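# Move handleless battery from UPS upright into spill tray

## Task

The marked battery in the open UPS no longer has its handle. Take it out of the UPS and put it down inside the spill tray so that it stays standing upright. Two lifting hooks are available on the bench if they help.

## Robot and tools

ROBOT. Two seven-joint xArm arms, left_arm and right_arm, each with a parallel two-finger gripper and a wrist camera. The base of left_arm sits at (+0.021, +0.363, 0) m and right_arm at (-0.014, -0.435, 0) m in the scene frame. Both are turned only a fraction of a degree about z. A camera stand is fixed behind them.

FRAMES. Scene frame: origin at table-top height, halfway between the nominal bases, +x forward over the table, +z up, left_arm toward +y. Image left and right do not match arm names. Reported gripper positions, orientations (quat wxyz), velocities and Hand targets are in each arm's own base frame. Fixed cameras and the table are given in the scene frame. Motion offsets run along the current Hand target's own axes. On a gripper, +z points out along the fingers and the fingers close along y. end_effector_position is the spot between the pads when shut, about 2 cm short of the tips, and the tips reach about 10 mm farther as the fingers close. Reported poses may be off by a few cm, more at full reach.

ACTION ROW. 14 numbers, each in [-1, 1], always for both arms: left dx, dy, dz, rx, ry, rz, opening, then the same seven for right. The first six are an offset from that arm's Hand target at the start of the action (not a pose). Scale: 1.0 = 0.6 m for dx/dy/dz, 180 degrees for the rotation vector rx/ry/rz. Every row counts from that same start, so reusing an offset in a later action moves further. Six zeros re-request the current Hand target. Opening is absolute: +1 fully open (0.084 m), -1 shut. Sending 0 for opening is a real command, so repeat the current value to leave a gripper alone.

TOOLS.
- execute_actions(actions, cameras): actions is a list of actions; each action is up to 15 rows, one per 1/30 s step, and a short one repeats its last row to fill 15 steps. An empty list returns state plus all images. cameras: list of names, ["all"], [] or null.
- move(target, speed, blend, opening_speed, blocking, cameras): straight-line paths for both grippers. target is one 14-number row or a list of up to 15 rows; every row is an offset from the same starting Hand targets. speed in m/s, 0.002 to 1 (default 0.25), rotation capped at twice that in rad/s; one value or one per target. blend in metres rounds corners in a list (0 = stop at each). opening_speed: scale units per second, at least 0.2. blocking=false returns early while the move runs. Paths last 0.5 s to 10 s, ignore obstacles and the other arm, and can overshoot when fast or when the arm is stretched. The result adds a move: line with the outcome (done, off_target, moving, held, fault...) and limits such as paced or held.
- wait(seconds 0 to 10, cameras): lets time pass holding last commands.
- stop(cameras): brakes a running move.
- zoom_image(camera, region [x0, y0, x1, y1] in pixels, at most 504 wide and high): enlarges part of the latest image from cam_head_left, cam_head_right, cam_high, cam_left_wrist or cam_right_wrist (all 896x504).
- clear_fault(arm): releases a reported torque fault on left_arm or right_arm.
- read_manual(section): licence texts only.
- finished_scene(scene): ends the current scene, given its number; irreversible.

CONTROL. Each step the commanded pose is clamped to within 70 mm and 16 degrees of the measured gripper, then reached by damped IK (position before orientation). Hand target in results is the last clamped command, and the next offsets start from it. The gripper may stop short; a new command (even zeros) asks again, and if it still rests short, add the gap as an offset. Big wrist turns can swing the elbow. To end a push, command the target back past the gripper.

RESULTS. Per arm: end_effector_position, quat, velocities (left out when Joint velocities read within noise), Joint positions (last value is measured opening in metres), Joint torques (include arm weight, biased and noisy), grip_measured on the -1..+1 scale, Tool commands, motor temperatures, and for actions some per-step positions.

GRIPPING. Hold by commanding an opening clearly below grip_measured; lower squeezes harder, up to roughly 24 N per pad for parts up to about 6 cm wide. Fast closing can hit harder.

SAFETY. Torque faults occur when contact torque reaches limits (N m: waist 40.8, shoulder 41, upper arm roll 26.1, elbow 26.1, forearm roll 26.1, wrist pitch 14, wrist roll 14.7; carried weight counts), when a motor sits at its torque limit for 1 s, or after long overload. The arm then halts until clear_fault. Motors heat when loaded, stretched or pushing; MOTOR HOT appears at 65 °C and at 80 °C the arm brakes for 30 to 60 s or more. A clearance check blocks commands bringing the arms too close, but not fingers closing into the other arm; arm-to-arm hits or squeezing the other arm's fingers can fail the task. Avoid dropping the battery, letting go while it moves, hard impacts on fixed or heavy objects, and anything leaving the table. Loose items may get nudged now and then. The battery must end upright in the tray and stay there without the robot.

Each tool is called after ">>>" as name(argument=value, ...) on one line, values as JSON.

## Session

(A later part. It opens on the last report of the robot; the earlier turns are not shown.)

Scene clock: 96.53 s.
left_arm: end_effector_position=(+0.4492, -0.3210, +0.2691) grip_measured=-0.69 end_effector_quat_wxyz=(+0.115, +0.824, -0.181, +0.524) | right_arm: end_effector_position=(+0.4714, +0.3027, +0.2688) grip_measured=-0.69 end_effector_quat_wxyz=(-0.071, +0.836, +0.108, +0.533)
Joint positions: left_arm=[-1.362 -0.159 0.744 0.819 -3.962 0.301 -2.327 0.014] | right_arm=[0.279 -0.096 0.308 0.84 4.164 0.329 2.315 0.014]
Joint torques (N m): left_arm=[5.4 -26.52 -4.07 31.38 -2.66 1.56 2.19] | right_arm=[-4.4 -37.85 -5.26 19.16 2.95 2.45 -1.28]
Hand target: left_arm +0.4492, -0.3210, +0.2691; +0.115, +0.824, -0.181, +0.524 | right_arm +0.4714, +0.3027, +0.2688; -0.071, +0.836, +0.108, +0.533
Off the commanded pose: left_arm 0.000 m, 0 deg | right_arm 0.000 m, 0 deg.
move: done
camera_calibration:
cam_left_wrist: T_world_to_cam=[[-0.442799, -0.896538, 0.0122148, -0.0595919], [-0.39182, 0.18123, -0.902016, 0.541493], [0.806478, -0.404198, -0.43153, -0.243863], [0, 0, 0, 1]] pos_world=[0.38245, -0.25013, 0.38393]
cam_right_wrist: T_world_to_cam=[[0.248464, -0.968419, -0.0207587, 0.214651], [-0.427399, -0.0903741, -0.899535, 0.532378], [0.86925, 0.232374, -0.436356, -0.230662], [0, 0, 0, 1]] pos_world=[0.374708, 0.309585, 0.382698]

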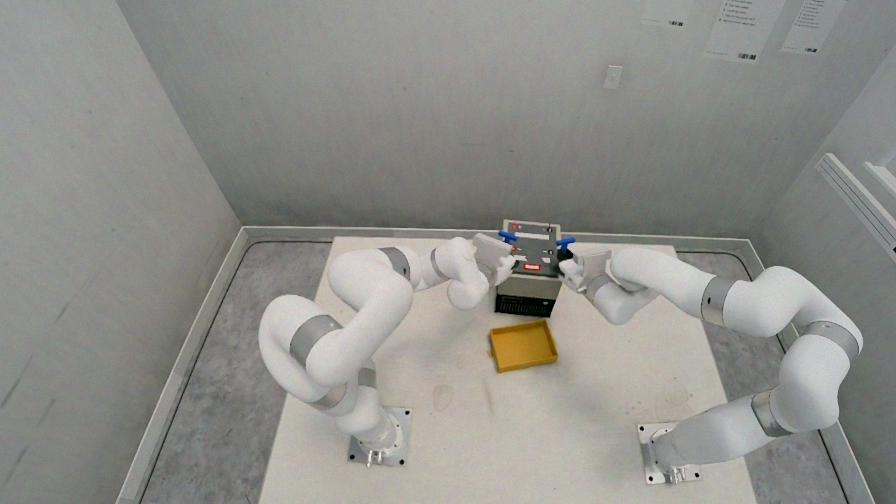

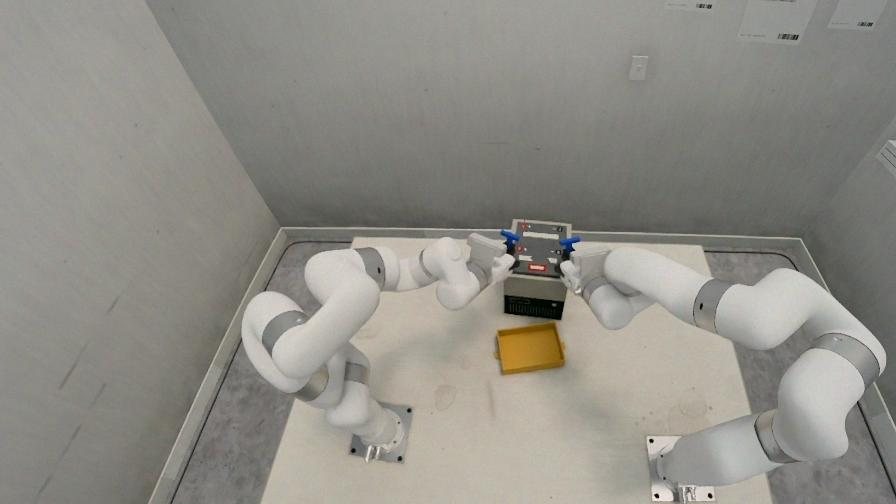

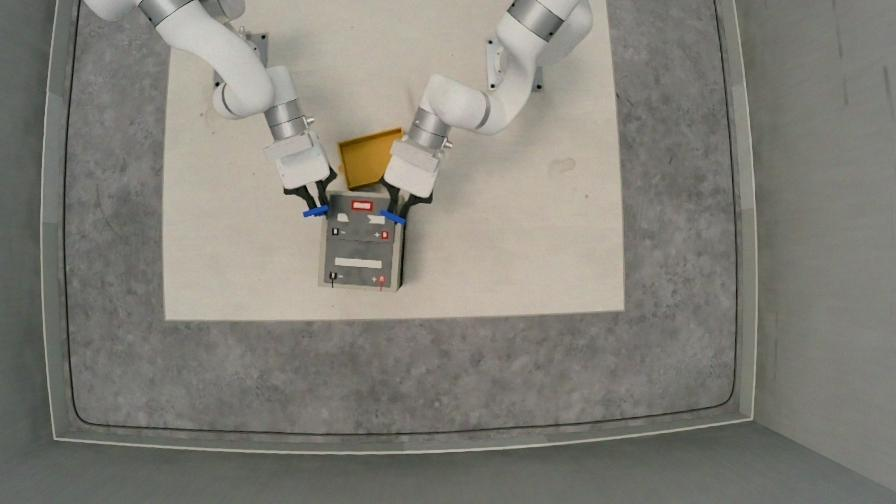

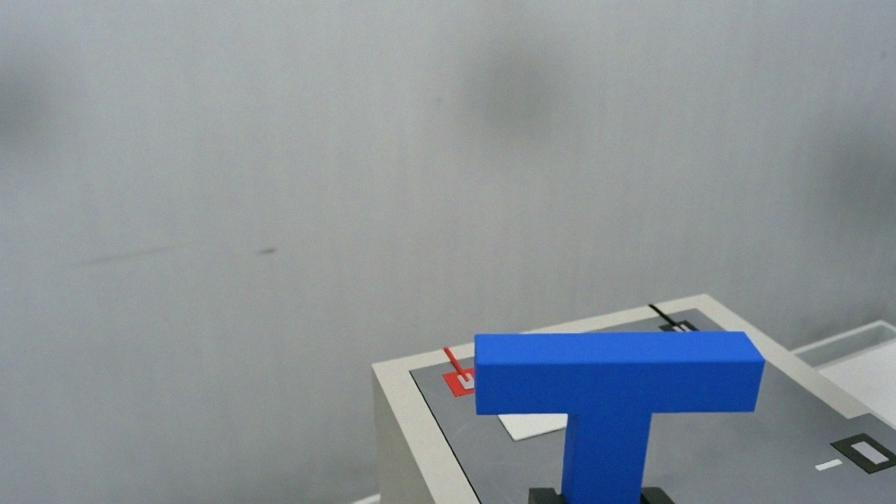

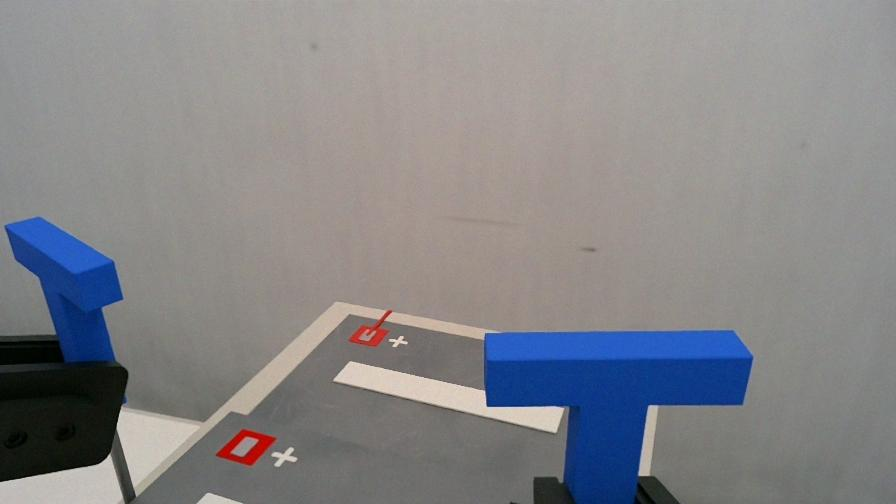

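>>> move(target=[0.0604,0,-0.0282,0,0,0,-1,0.0604,0,-0.0282,0,0,0,-1], speed=0.04)

>>> move(target=[0.2416,0,-0.1128,0,0,0,-1,0.2416,0,-0.1128,0,0,0,-1], speed=0.06, cameras=["all"])

Scene clock: 98.13 s.
left_arm: end_effector_position=(+0.4492, -0.3210, +0.3091) grip_measured=-0.69 end_effector_quat_wxyz=(+0.115, +0.824, -0.181, +0.524) | right_arm: end_effector_position=(+0.4714, +0.3025, +0.3088) grip_measured=-0.69 end_effector_quat_wxyz=(-0.071, +0.836, +0.108, +0.533)
Joint positions: left_arm=[-1.296 -0.233 0.687 0.833 -4.186 0.271 -2.059 0.014] | right_arm=[0.254 -0.163 0.3 0.861 4.355 0.257 2.112 0.014]
Joint torques (N m): left_arm=[5.32 -26.52 -5.22 31.08 -2.79 0.21 2.07] | right_arm=[-4.46 -36.38 -2.43 20.02 3 1.47 -1.46]
Hand target: left_arm +0.4492, -0.3210, +0.3091; +0.115, +0.824, -0.181, +0.524 | right_arm +0.4714, +0.3025, +0.3088; -0.071, +0.836, +0.108, +0.533
Off the commanded pose: left_arm 0.000 m, 0 deg | right_arm 0.000 m, 0 deg.
move: done

Scene clock: 101.20 s.
left_arm: end_effector_position=(+0.4493, -0.3209, +0.4691) grip_measured=-0.69 end_effector_quat_wxyz=(+0.115, +0.824, -0.181, +0.524) | right_arm: end_effector_position=(+0.4712, +0.3019, +0.4688) grip_measured=-0.69 end_effector_quat_wxyz=(-0.071, +0.836, +0.108, +0.533)
Joint positions: left_arm=[-1.319 -0.433 0.593 0.969 -5.037 0.426 -1.135 0.014] | right_arm=[0.426 -0.325 0.142 0.973 5.344 0.312 1.091 0.014]
Joint torques (N m): left_arm=[-3.49 -23.12 -4.65 34.53 -2.23 -1.7 2.08] | right_arm=[2.93 -31.39 -5.88 21.42 3.14 -3.44 -1.27]
Motor temperatures (°C): left_arm=[28 34 34 45 33 30 33] | right_arm=[32 34 35 42 32 40 33]
Hand target: left_arm +0.4493, -0.3209, +0.4691; +0.115, +0.824, -0.181, +0.524 | right_arm +0.4712, +0.3019, +0.4688; -0.071, +0.836, +0.108, +0.533
Off the commanded pose: left_arm 0.000 m, 0 deg | right_arm 0.000 m, 0 deg.
move: done
camera_calibration:
cam_left_wrist: T_world_to_cam=[[-0.442762, -0.896558, 0.0120945, -0.0619396], [-0.391796, 0.181319, -0.902009, 0.721945], [0.80651, -0.404114, -0.431549, -0.157617], [0, 0, 0, 1]] pos_world=[0.38255, -0.25013, 0.58393]
cam_right_wrist: T_world_to_cam=[[0.248381, -0.968441, -0.0207196, 0.218093], [-0.427328, -0.0903527, -0.899571, 0.712115], [0.869309, 0.23229, -0.436284, -0.143069], [0, 0, 0, 1]] pos_world=[0.374508, 0.308785, 0.582698]

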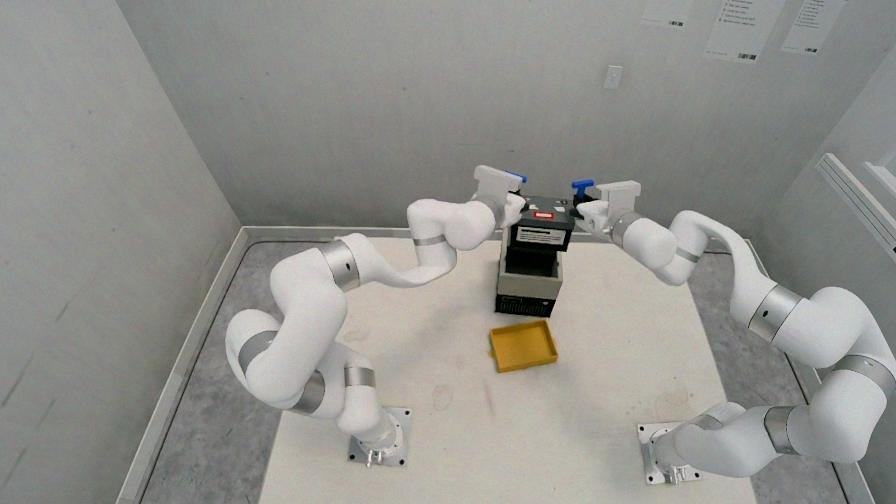

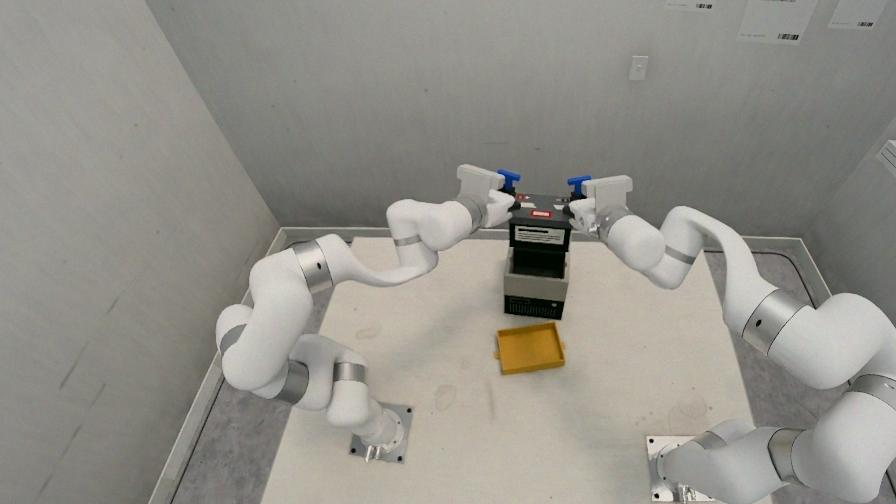

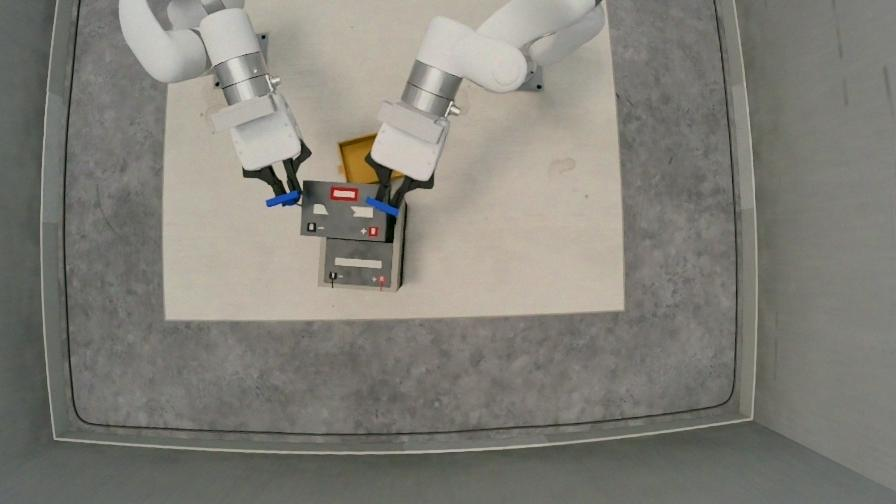

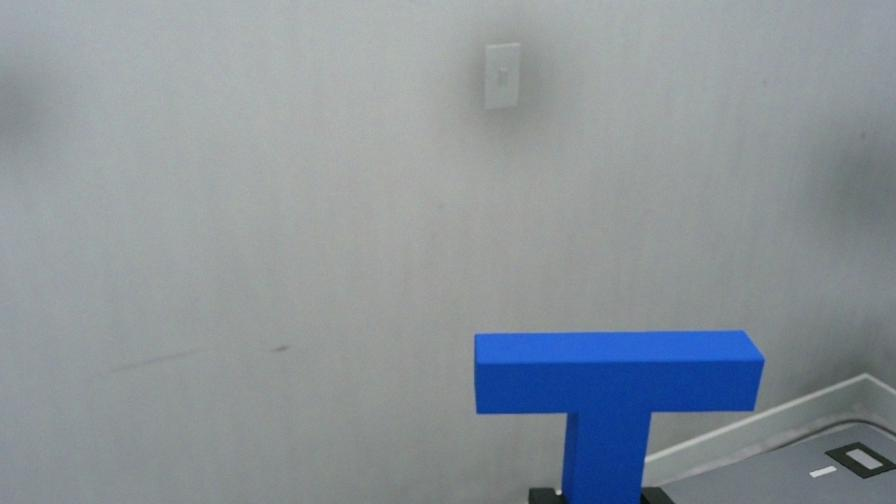

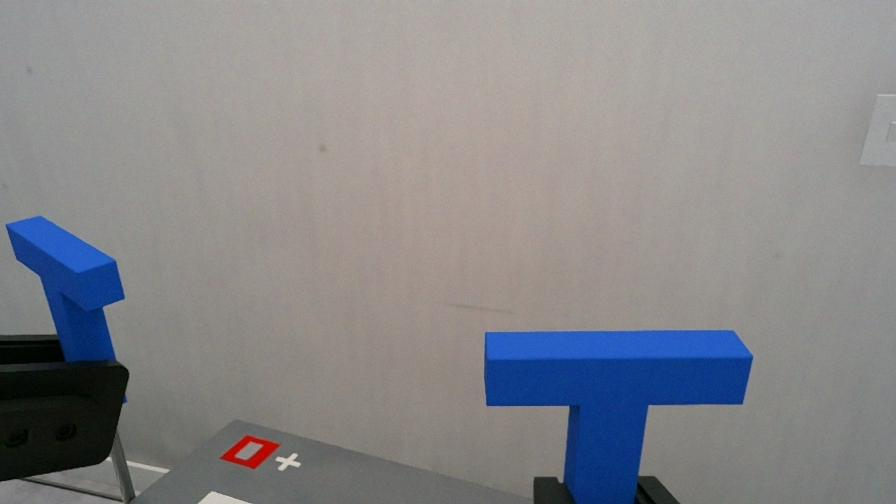

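>>> zoom_image(camera="cam_head_right", region=[480, 160, 600, 400])

>>> zoom_image(camera="cam_high", region=[240, 120, 460, 300])

Scaled by 2.100 from the camera's 896x504 image, which has a finer 1280x720 frame.

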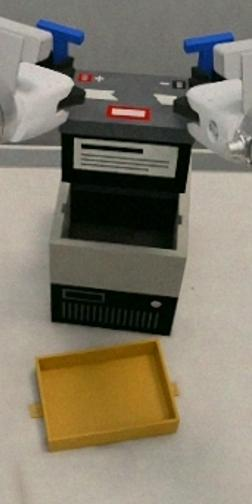

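Scaled by 2.291 from the camera's 896x504 image, which has a finer 1280x720 frame.

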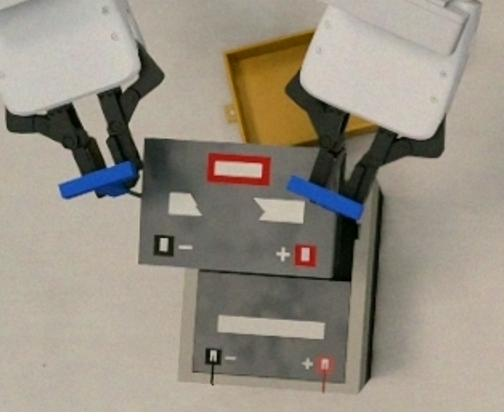

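>>> move(target=[[-0.043,0.0412,-0.0923,0.0285,0,-0.0133,-1,-0.0327,-0.0252,-0.0702,0.0285,0,-0.0133,-1],[-0.0858,0.0835,-0.1842,0.057,0,-0.0266,-1,-0.0652,-0.0522,-0.1397,0.057,0,-0.0266,-1],[-0.1283,0.1272,-0.275,0.0856,0,-0.04,-1,-0.0973,-0.08,-0.2088,0.0856,0,-0.04,-1]], blend=[0.002,0.002,0], speed=0.07, cameras=["cam_high","cam_head_left","cam_head_right"])

>>> zoom_image(camera="cam_high", region=[240, 80, 460, 260])

>>> zoom_image(camera="cam_head_right", region=[440, 160, 640, 400])

Scene clock: 105.83 s.
left_arm: end_effector_position=(+0.2521, -0.3140, +0.4693) grip_measured=-0.69 end_effector_quat_wxyz=(+0.036, +0.842, -0.057, +0.536) | right_arm: end_effector_position=(+0.3254, +0.3128, +0.4688) grip_measured=-0.69 end_effector_quat_wxyz=(-0.149, +0.811, +0.231, +0.517)
Joint positions: left_arm=[-1.319 -0.66 -0.051 0.807 -5.173 1.211 -1.517 0.014] | right_arm=[0.771 -0.731 -0.002 0.63 5.584 0.301 0.768 0.014]
Joint torques (N m): left_arm=[-3.72 -9.16 -3.34 31.95 0.78 0.97 -1.71] | right_arm=[2.61 -23.49 -4.49 18.61 3.09 -5.15 -1.56]
Hand target: left_arm +0.2520, -0.3141, +0.4693; +0.036, +0.842, -0.057, +0.536 | right_arm +0.3253, +0.3128, +0.4688; -0.149, +0.811, +0.231, +0.517
Off the commanded pose: left_arm 0.000 m, 0 deg | right_arm 0.000 m, 0 deg.
move: done
Images, in order (width x height): cam_head_left 896x504, cam_head_right 896x504, cam_high 896x504.

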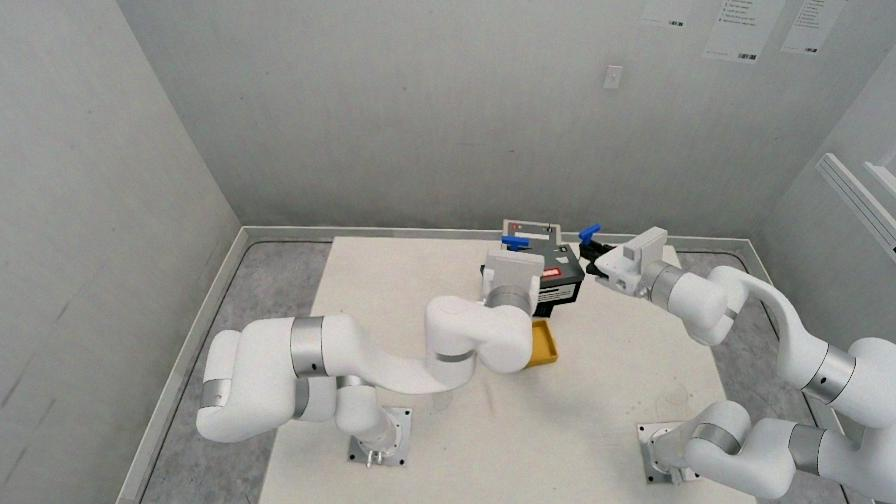

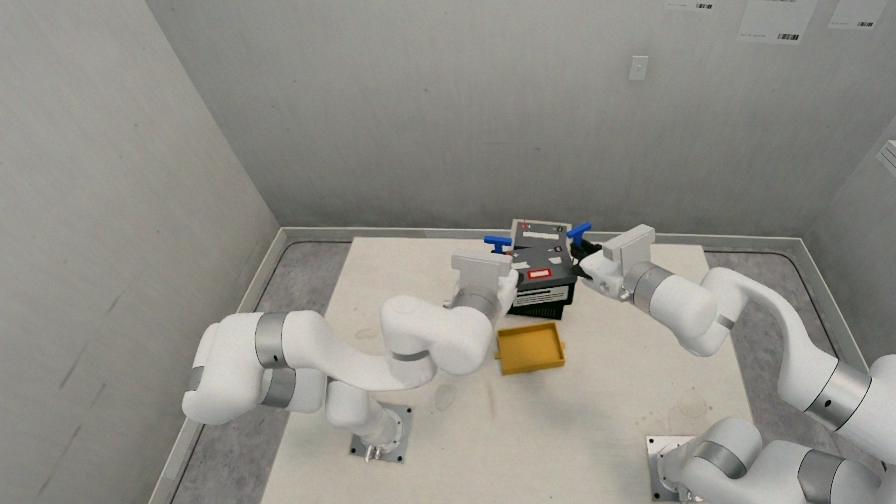

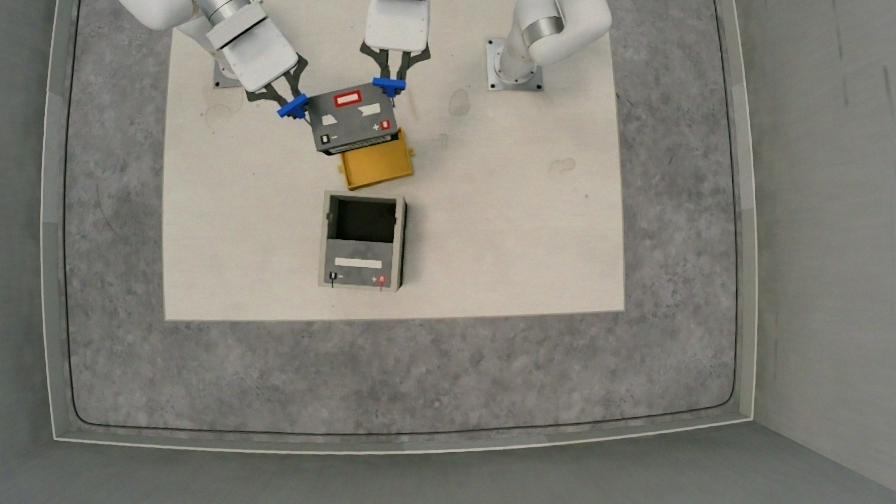

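Scaled by 2.291 from the camera's 896x504 image, which has a finer 1280x720 frame.

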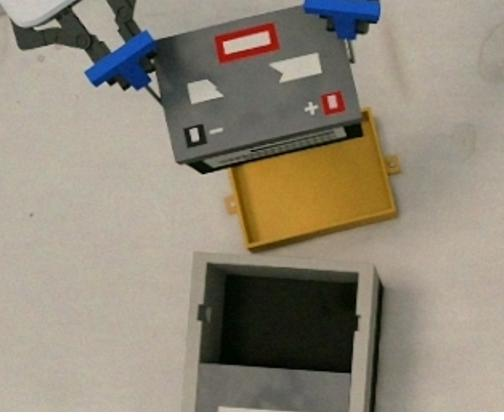

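Scaled by 2.100 from the camera's 896x504 image, which has a finer 1280x720 frame.

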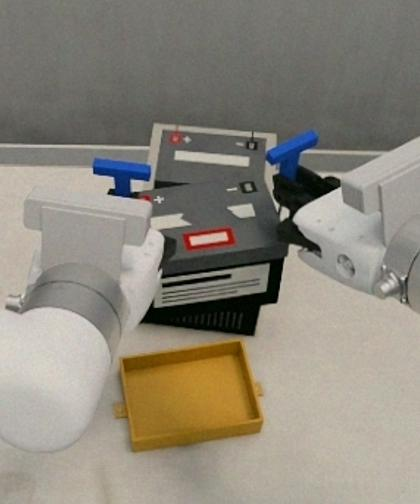

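>>> move(target=[-0.3322,0,0.1551,0,0,0,-1,-0.3322,0,0.1551,0,0,0,-1], speed=0.07, cameras=["all"])

>>> zoom_image(camera="cam_high", region=[300, 90, 450, 230])

>>> zoom_image(camera="cam_head_right", region=[450, 250, 610, 410])

Scene clock: 109.87 s.
left_arm: end_effector_position=(+0.2519, -0.3141, +0.2493) grip_measured=-0.69 end_effector_quat_wxyz=(+0.036, +0.842, -0.057, +0.536) | right_arm: end_effector_position=(+0.3255, +0.3136, +0.2488) grip_measured=-0.69 end_effector_quat_wxyz=(-0.149, +0.811, +0.231, +0.517)
Joint positions: left_arm=[-1.265 -0.466 -0.067 0.411 -4.867 0.993 -2.139 0.014] | right_arm=[-0.412 -0.766 1.071 0.224 5.783 -0.65 1.008 0.014]
Joint torques (N m): left_arm=[4.8 -11.43 -2.46 22.53 4.12 0.91 -1.8] | right_arm=[-4.8 -8.46 -16.1 10.76 6.4 -5.77 -1.3]
Hand target: left_arm +0.2519, -0.3141, +0.2493; +0.036, +0.842, -0.057, +0.536 | right_arm +0.3255, +0.3136, +0.2488; -0.149, +0.811, +0.231, +0.517
Off the commanded pose: left_arm 0.000 m, 0 deg | right_arm 0.000 m, 0 deg.
move: done
camera_calibration:
cam_left_wrist: T_world_to_cam=[[-0.161184, -0.986849, 0.0122207, -0.239865], [-0.427796, 0.0587031, -0.901967, 0.415638], [0.889388, -0.15061, -0.431632, -0.0317244], [0, 0, 0, 1]] pos_world=[0.167361, -0.265888, 0.36413]
cam_right_wrist: T_world_to_cam=[[0.520801, -0.853445, -0.0199482, 0.136151], [-0.381218, -0.211597, -0.899944, 0.476115], [0.763832, 0.476296, -0.435549, -0.157492], [0, 0, 0, 1]] pos_world=[0.230894, 0.291955, 0.362597]

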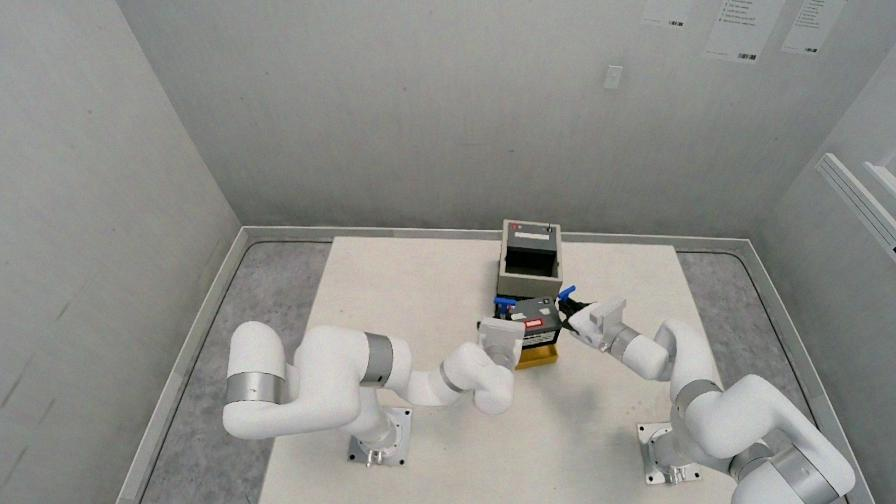

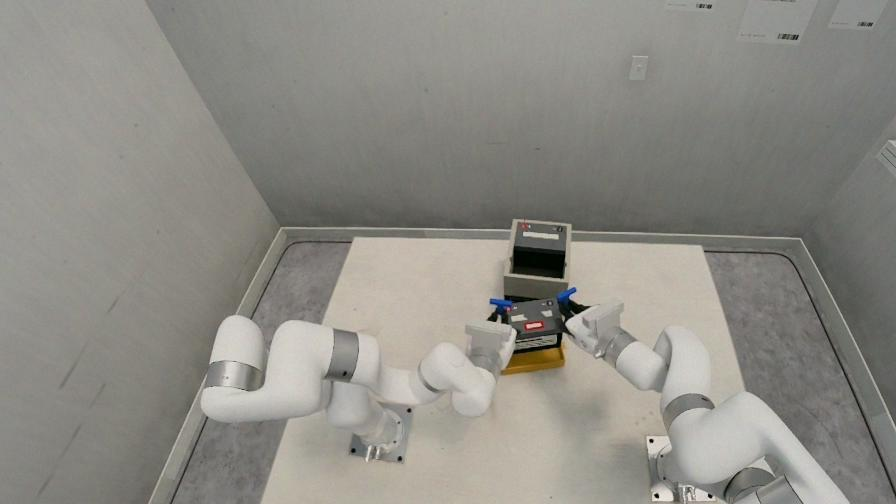

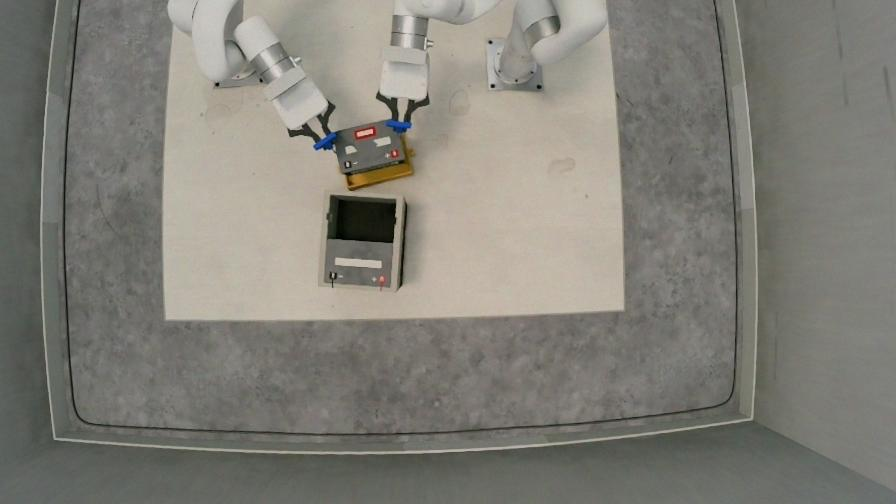

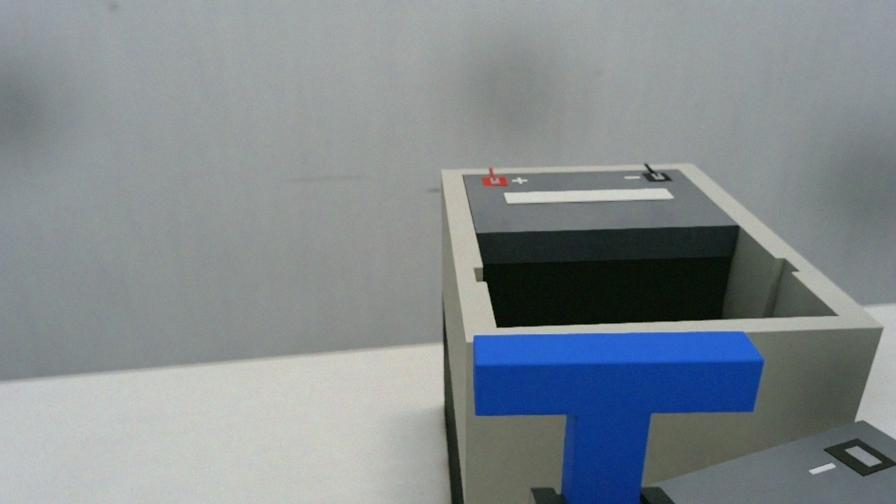

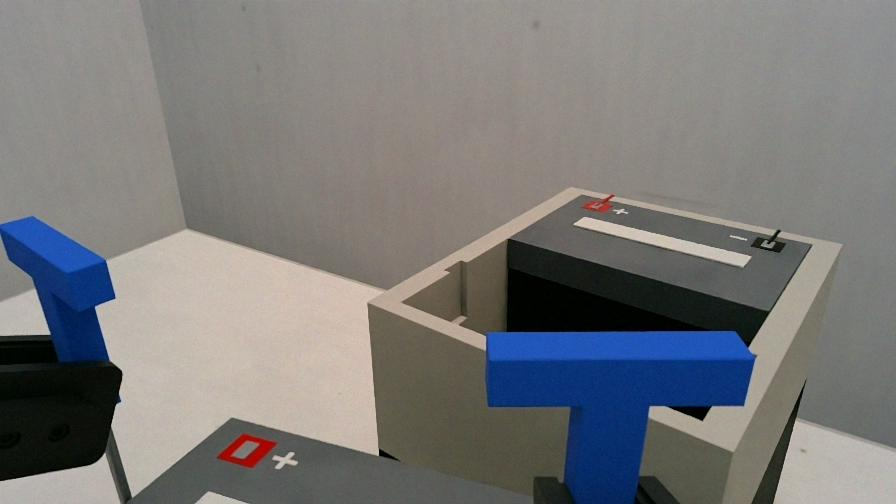

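Scaled by 3.360 from the camera's 896x504 image, which has a finer 1280x720 frame.

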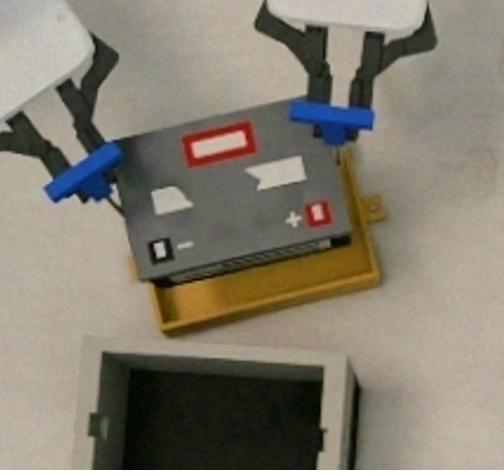

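Scaled by 3.150 from the camera's 896x504 image, which has a finer 1280x720 frame.

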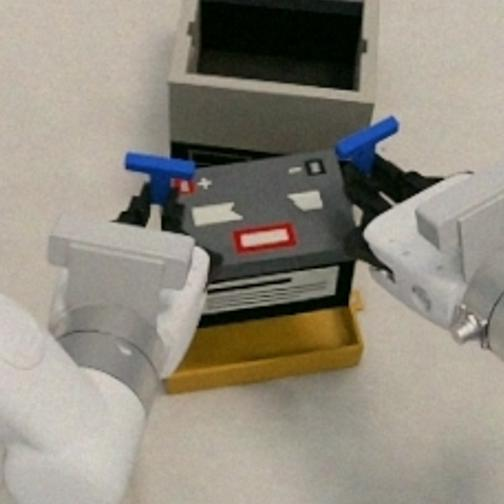

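>>> move(target=[-0.0906,0,0.0423,0,0,0,-1,-0.0906,0,0.0423,0,0,0,-1], speed=0.05, cameras=["cam_high","cam_head_right","cam_head_left"])

>>> zoom_image(camera="cam_high", region=[310, 100, 430, 220])

>>> zoom_image(camera="cam_head_right", region=[450, 250, 610, 410])

Scene clock: 112.30 s.
left_arm: end_effector_position=(+0.2518, -0.3141, +0.1893) grip_measured=-0.69 end_effector_quat_wxyz=(+0.036, +0.842, -0.057, +0.536) | right_arm: end_effector_position=(+0.3256, +0.3138, +0.1888) grip_measured=-0.69 end_effector_quat_wxyz=(-0.149, +0.811, +0.231, +0.517)
Joint positions: left_arm=[-1.25 -0.296 -0.081 0.386 -4.736 0.982 -2.373 0.014] | right_arm=[-0.726 -0.852 1.511 0.205 6.022 -0.883 1.02 0.014]
Joint torques (N m): left_arm=[5 -13.46 -1.66 24.97 3.7 5.46 -1.76] | right_arm=[-5.17 -0.69 -19.39 8.8 6.84 -5.67 1]
Hand target: left_arm +0.2519, -0.3141, +0.1893; +0.036, +0.842, -0.057, +0.536 | right_arm +0.3256, +0.3138, +0.1888; -0.149, +0.811, +0.231, +0.517
Off the commanded pose: left_arm 0.000 m, 0 deg | right_arm 0.000 m, 0 deg.
move: done
Images, in order (width x height): cam_head_left 896x504, cam_head_right 896x504, cam_high 896x504.

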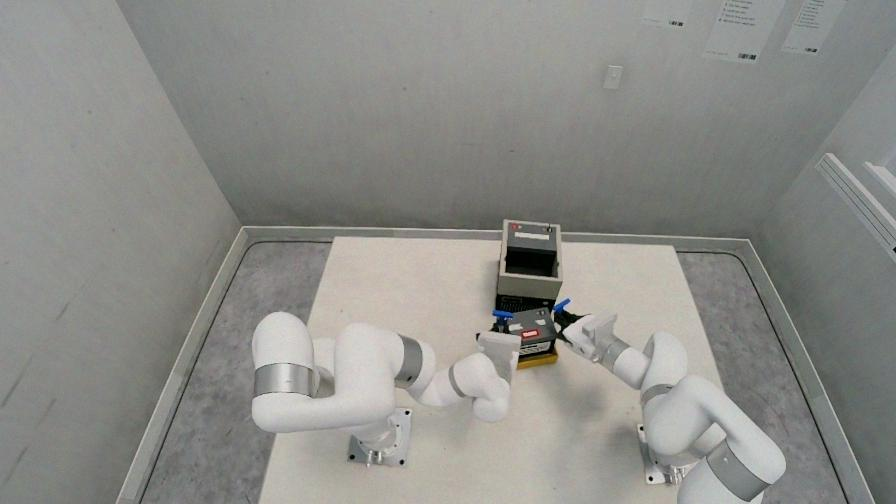

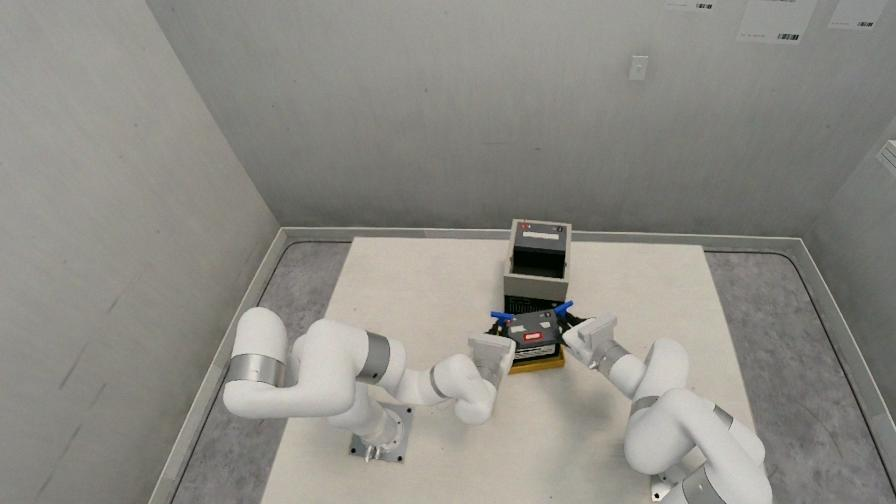

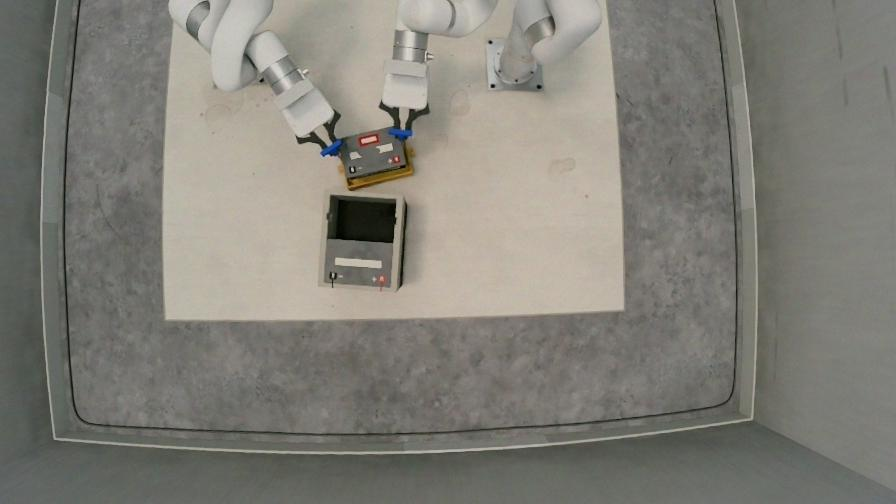

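Scaled by 4.200 from the camera's 896x504 image, which has a finer 1280x720 frame.

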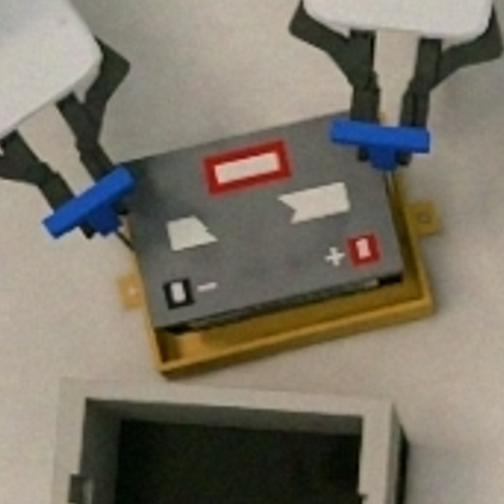

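Scaled by 3.150 from the camera's 896x504 image, which has a finer 1280x720 frame.

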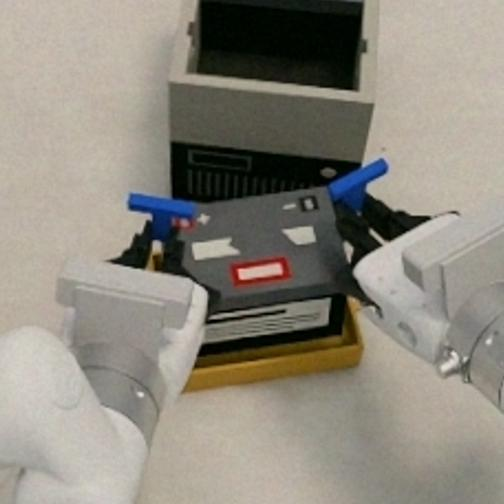

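>>> move(target=[-0.0378,0,0.0176,0,0,0,-1,-0.0378,0,0.0176,0,0,0,-1], speed=0.03)

>>> move(target=[-0.0121,0,0.0056,0,0,0,-1,-0.0121,0,0.0056,0,0,0,-1], speed=0.02, cameras=["cam_high","cam_head_right"])

>>> zoom_image(camera="cam_head_right", region=[450, 250, 610, 410])

Scene clock: 113.93 s.
left_arm: end_effector_position=(+0.2518, -0.3142, +0.1643) grip_measured=-0.69 end_effector_quat_wxyz=(+0.036, +0.842, -0.057, +0.536) | right_arm: end_effector_position=(+0.3256, +0.3139, +0.1638) grip_measured=-0.69 end_effector_quat_wxyz=(-0.149, +0.811, +0.231, +0.517)
Joint positions: left_arm=[-1.247 -0.211 -0.087 0.387 -4.68 0.99 -2.474 0.014] | right_arm=[-0.836 -0.921 1.673 0.215 6.105 -0.967 1.057 0.014]
Joint torques (N m): left_arm=[5.02 -14.59 -1.51 23.38 3.5 5.85 -1.83] | right_arm=[-5.31 2.61 -20.55 6.3 7.28 -5.65 1.12]
Hand target: left_arm +0.2518, -0.3142, +0.1643; +0.036, +0.842, -0.057, +0.536 | right_arm +0.3256, +0.3139, +0.1638; -0.149, +0.811, +0.231, +0.517
Off the commanded pose: left_arm 0.000 m, 0 deg | right_arm 0.000 m, 0 deg.
move: done

Scene clock: 114.73 s.
left_arm: end_effector_position=(+0.2518, -0.3142, +0.1563) grip_measured=-0.69 end_effector_quat_wxyz=(+0.036, +0.842, -0.057, +0.536) | right_arm: end_effector_position=(+0.3256, +0.3139, +0.1558) grip_measured=-0.69 end_effector_quat_wxyz=(-0.149, +0.811, +0.231, +0.517)
Joint positions: left_arm=[-1.246 -0.182 -0.088 0.389 -4.663 0.993 -2.506 0.014] | right_arm=[-0.866 -0.946 1.72 0.22 6.131 -0.992 1.07 0.014]
Joint torques (N m): left_arm=[5.44 -13.77 -0.72 21.43 3.22 5.81 -1.72] | right_arm=[-4.9 3.53 -20.39 5.68 7.08 -5.56 1.01]
Hand target: left_arm +0.2518, -0.3142, +0.1563; +0.036, +0.842, -0.057, +0.536 | right_arm +0.3256, +0.3139, +0.1558; -0.149, +0.811, +0.231, +0.517
Off the commanded pose: left_arm 0.000 m, 0 deg | right_arm 0.000 m, 0 deg.
move: done
Images, in order (width x height): cam_head_right 896x504, cam_high 896x504.

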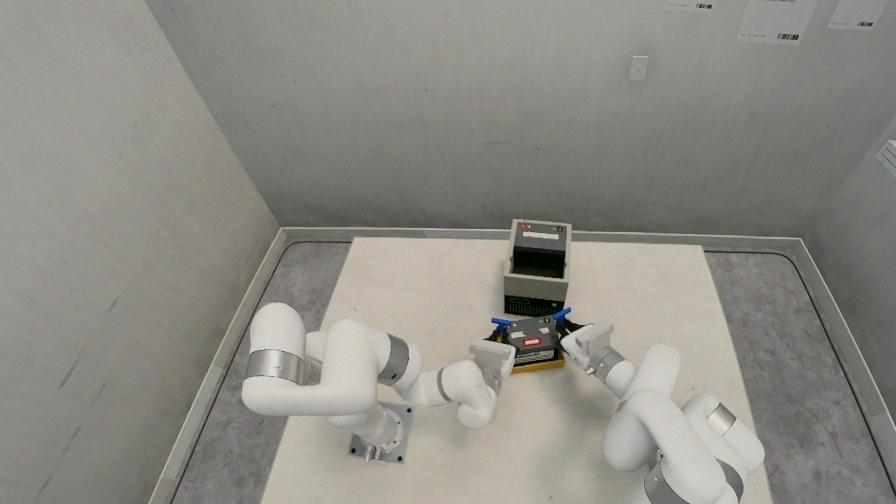

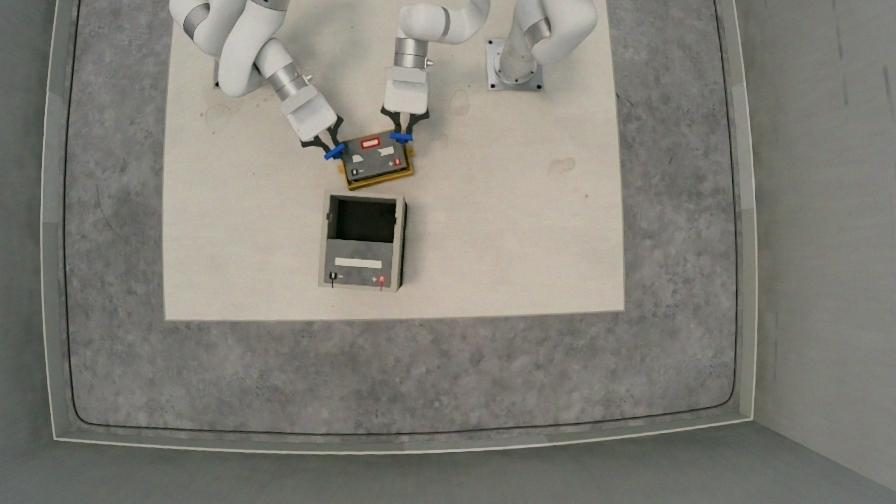

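Scaled by 3.150 from the camera's 896x504 image, which has a finer 1280x720 frame.

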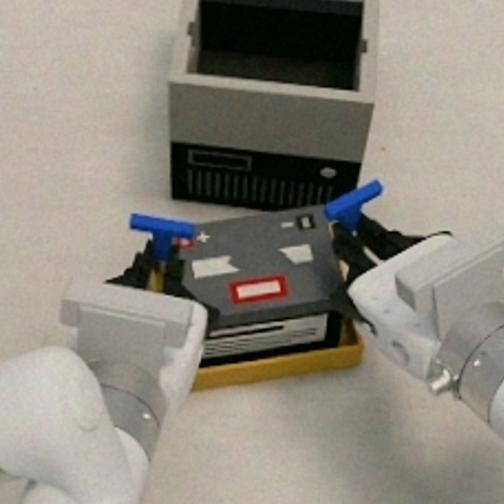

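>>> move(target=[-0.006,0,0.0028,0,0,0,-1,-0.006,0,0.0028,0,0,0,-1], speed=0.02)

>>> move(target=[-0.006,0,0.0028,0,0,0,-1,-0.006,0,0.0028,0,0,0,-1], speed=0.02, cameras=["cam_high","cam_head_right"])

>>> zoom_image(camera="cam_head_right", region=[450, 250, 610, 410])

>>> zoom_image(camera="cam_high", region=[310, 100, 430, 220])

Scene clock: 115.80 s.
left_arm: end_effector_position=(+0.2518, -0.3142, +0.1523) grip_measured=-0.69 end_effector_quat_wxyz=(+0.036, +0.842, -0.057, +0.536) | right_arm: end_effector_position=(+0.3256, +0.3139, +0.1518) grip_measured=-0.69 end_effector_quat_wxyz=(-0.149, +0.811, +0.231, +0.517)
Joint positions: left_arm=[-1.246 -0.167 -0.089 0.39 -4.654 0.995 -2.522 0.014] | right_arm=[-0.88 -0.959 1.743 0.223 6.143 -1.003 1.077 0.014]
Joint torques (N m): left_arm=[2.62 -8.43 -1.82 17.1 2.68 2.64 -1.97] | right_arm=[-3.23 4.67 -19.7 6.93 7.01 -6.74 1.39]
Hand target: left_arm +0.2518, -0.3142, +0.1523; +0.036, +0.842, -0.057, +0.536 | right_arm +0.3256, +0.3139, +0.1518; -0.149, +0.811, +0.231, +0.517
Off the commanded pose: left_arm 0.000 m, 0 deg | right_arm 0.000 m, 0 deg.
move: done

Scene clock: 116.57 s.
left_arm: end_effector_position=(+0.2518, -0.3142, +0.1484) grip_measured=-0.69 end_effector_quat_wxyz=(+0.036, +0.842, -0.057, +0.536) | right_arm: end_effector_position=(+0.3256, +0.3140, +0.1479) grip_measured=-0.69 end_effector_quat_wxyz=(-0.149, +0.811, +0.231, +0.517)
Joint positions: left_arm=[-1.246 -0.152 -0.09 0.392 -4.645 0.998 -2.537 0.014] | right_arm=[-0.893 -0.972 1.765 0.226 6.156 -1.014 1.084 0.014]
Joint torques (N m): left_arm=[3.85 -8.82 -1.81 17.04 2.63 2.67 -1.94] | right_arm=[-2.85 4.41 -10.09 4.84 3.79 -3.95 1.47]
Hand target: left_arm +0.2518, -0.3142, +0.1484; +0.036, +0.842, -0.057, +0.536 | right_arm +0.3256, +0.3140, +0.1479; -0.149, +0.811, +0.231, +0.517
Off the commanded pose: left_arm 0.000 m, 0 deg | right_arm 0.000 m, 0 deg.
move: done
Images, in order (width x height): cam_head_right 896x504, cam_high 896x504.

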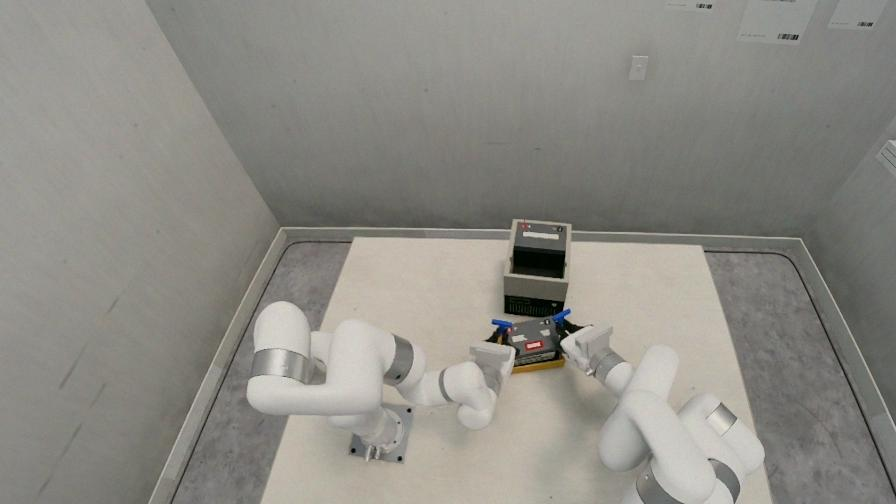

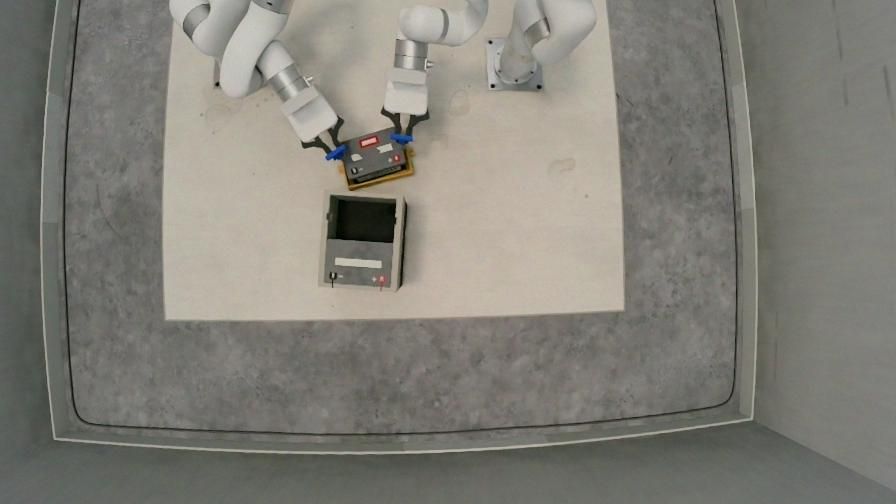

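Scaled by 3.150 from the camera's 896x504 image, which has a finer 1280x720 frame.

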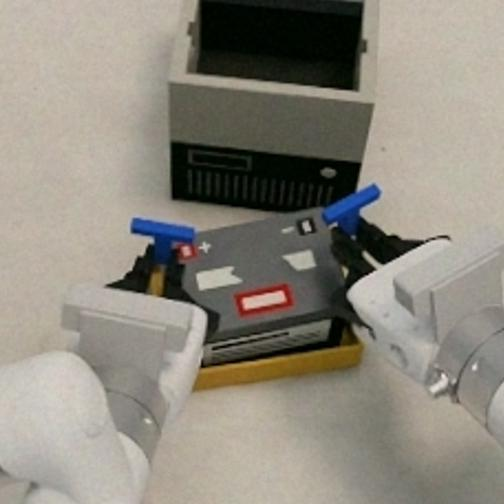

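Scaled by 4.200 from the camera's 896x504 image, which has a finer 1280x720 frame.

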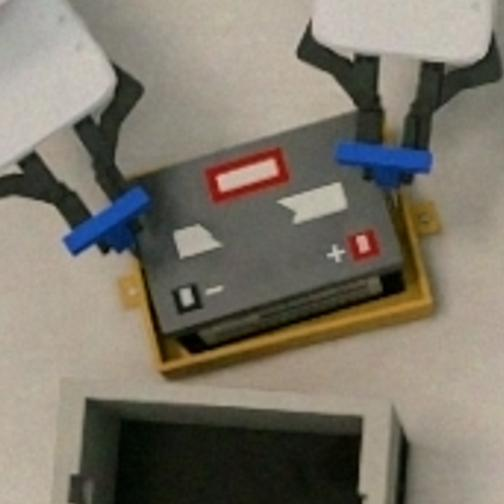

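>>> zoom_image(camera="cam_high", region=[335, 120, 420, 195])

>>> zoom_image(camera="cam_head_right", region=[490, 300, 580, 390])

Scaled by 5.929 from the camera's 896x504 image, which has a finer 1280x720 frame.

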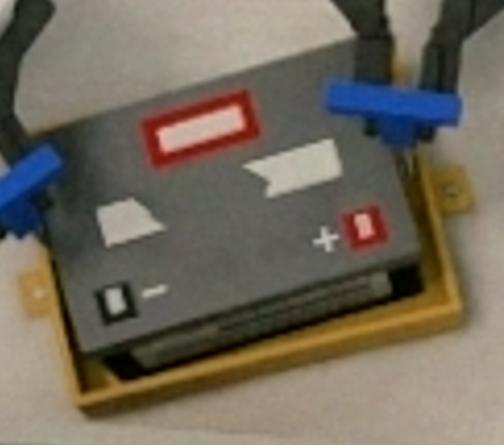

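Scaled by 5.600 from the camera's 896x504 image, which has a finer 1280x720 frame.

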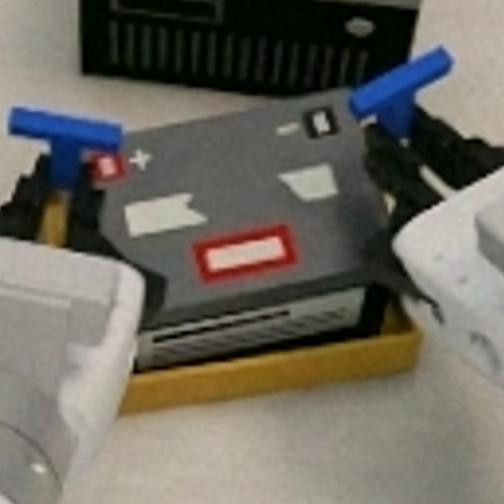

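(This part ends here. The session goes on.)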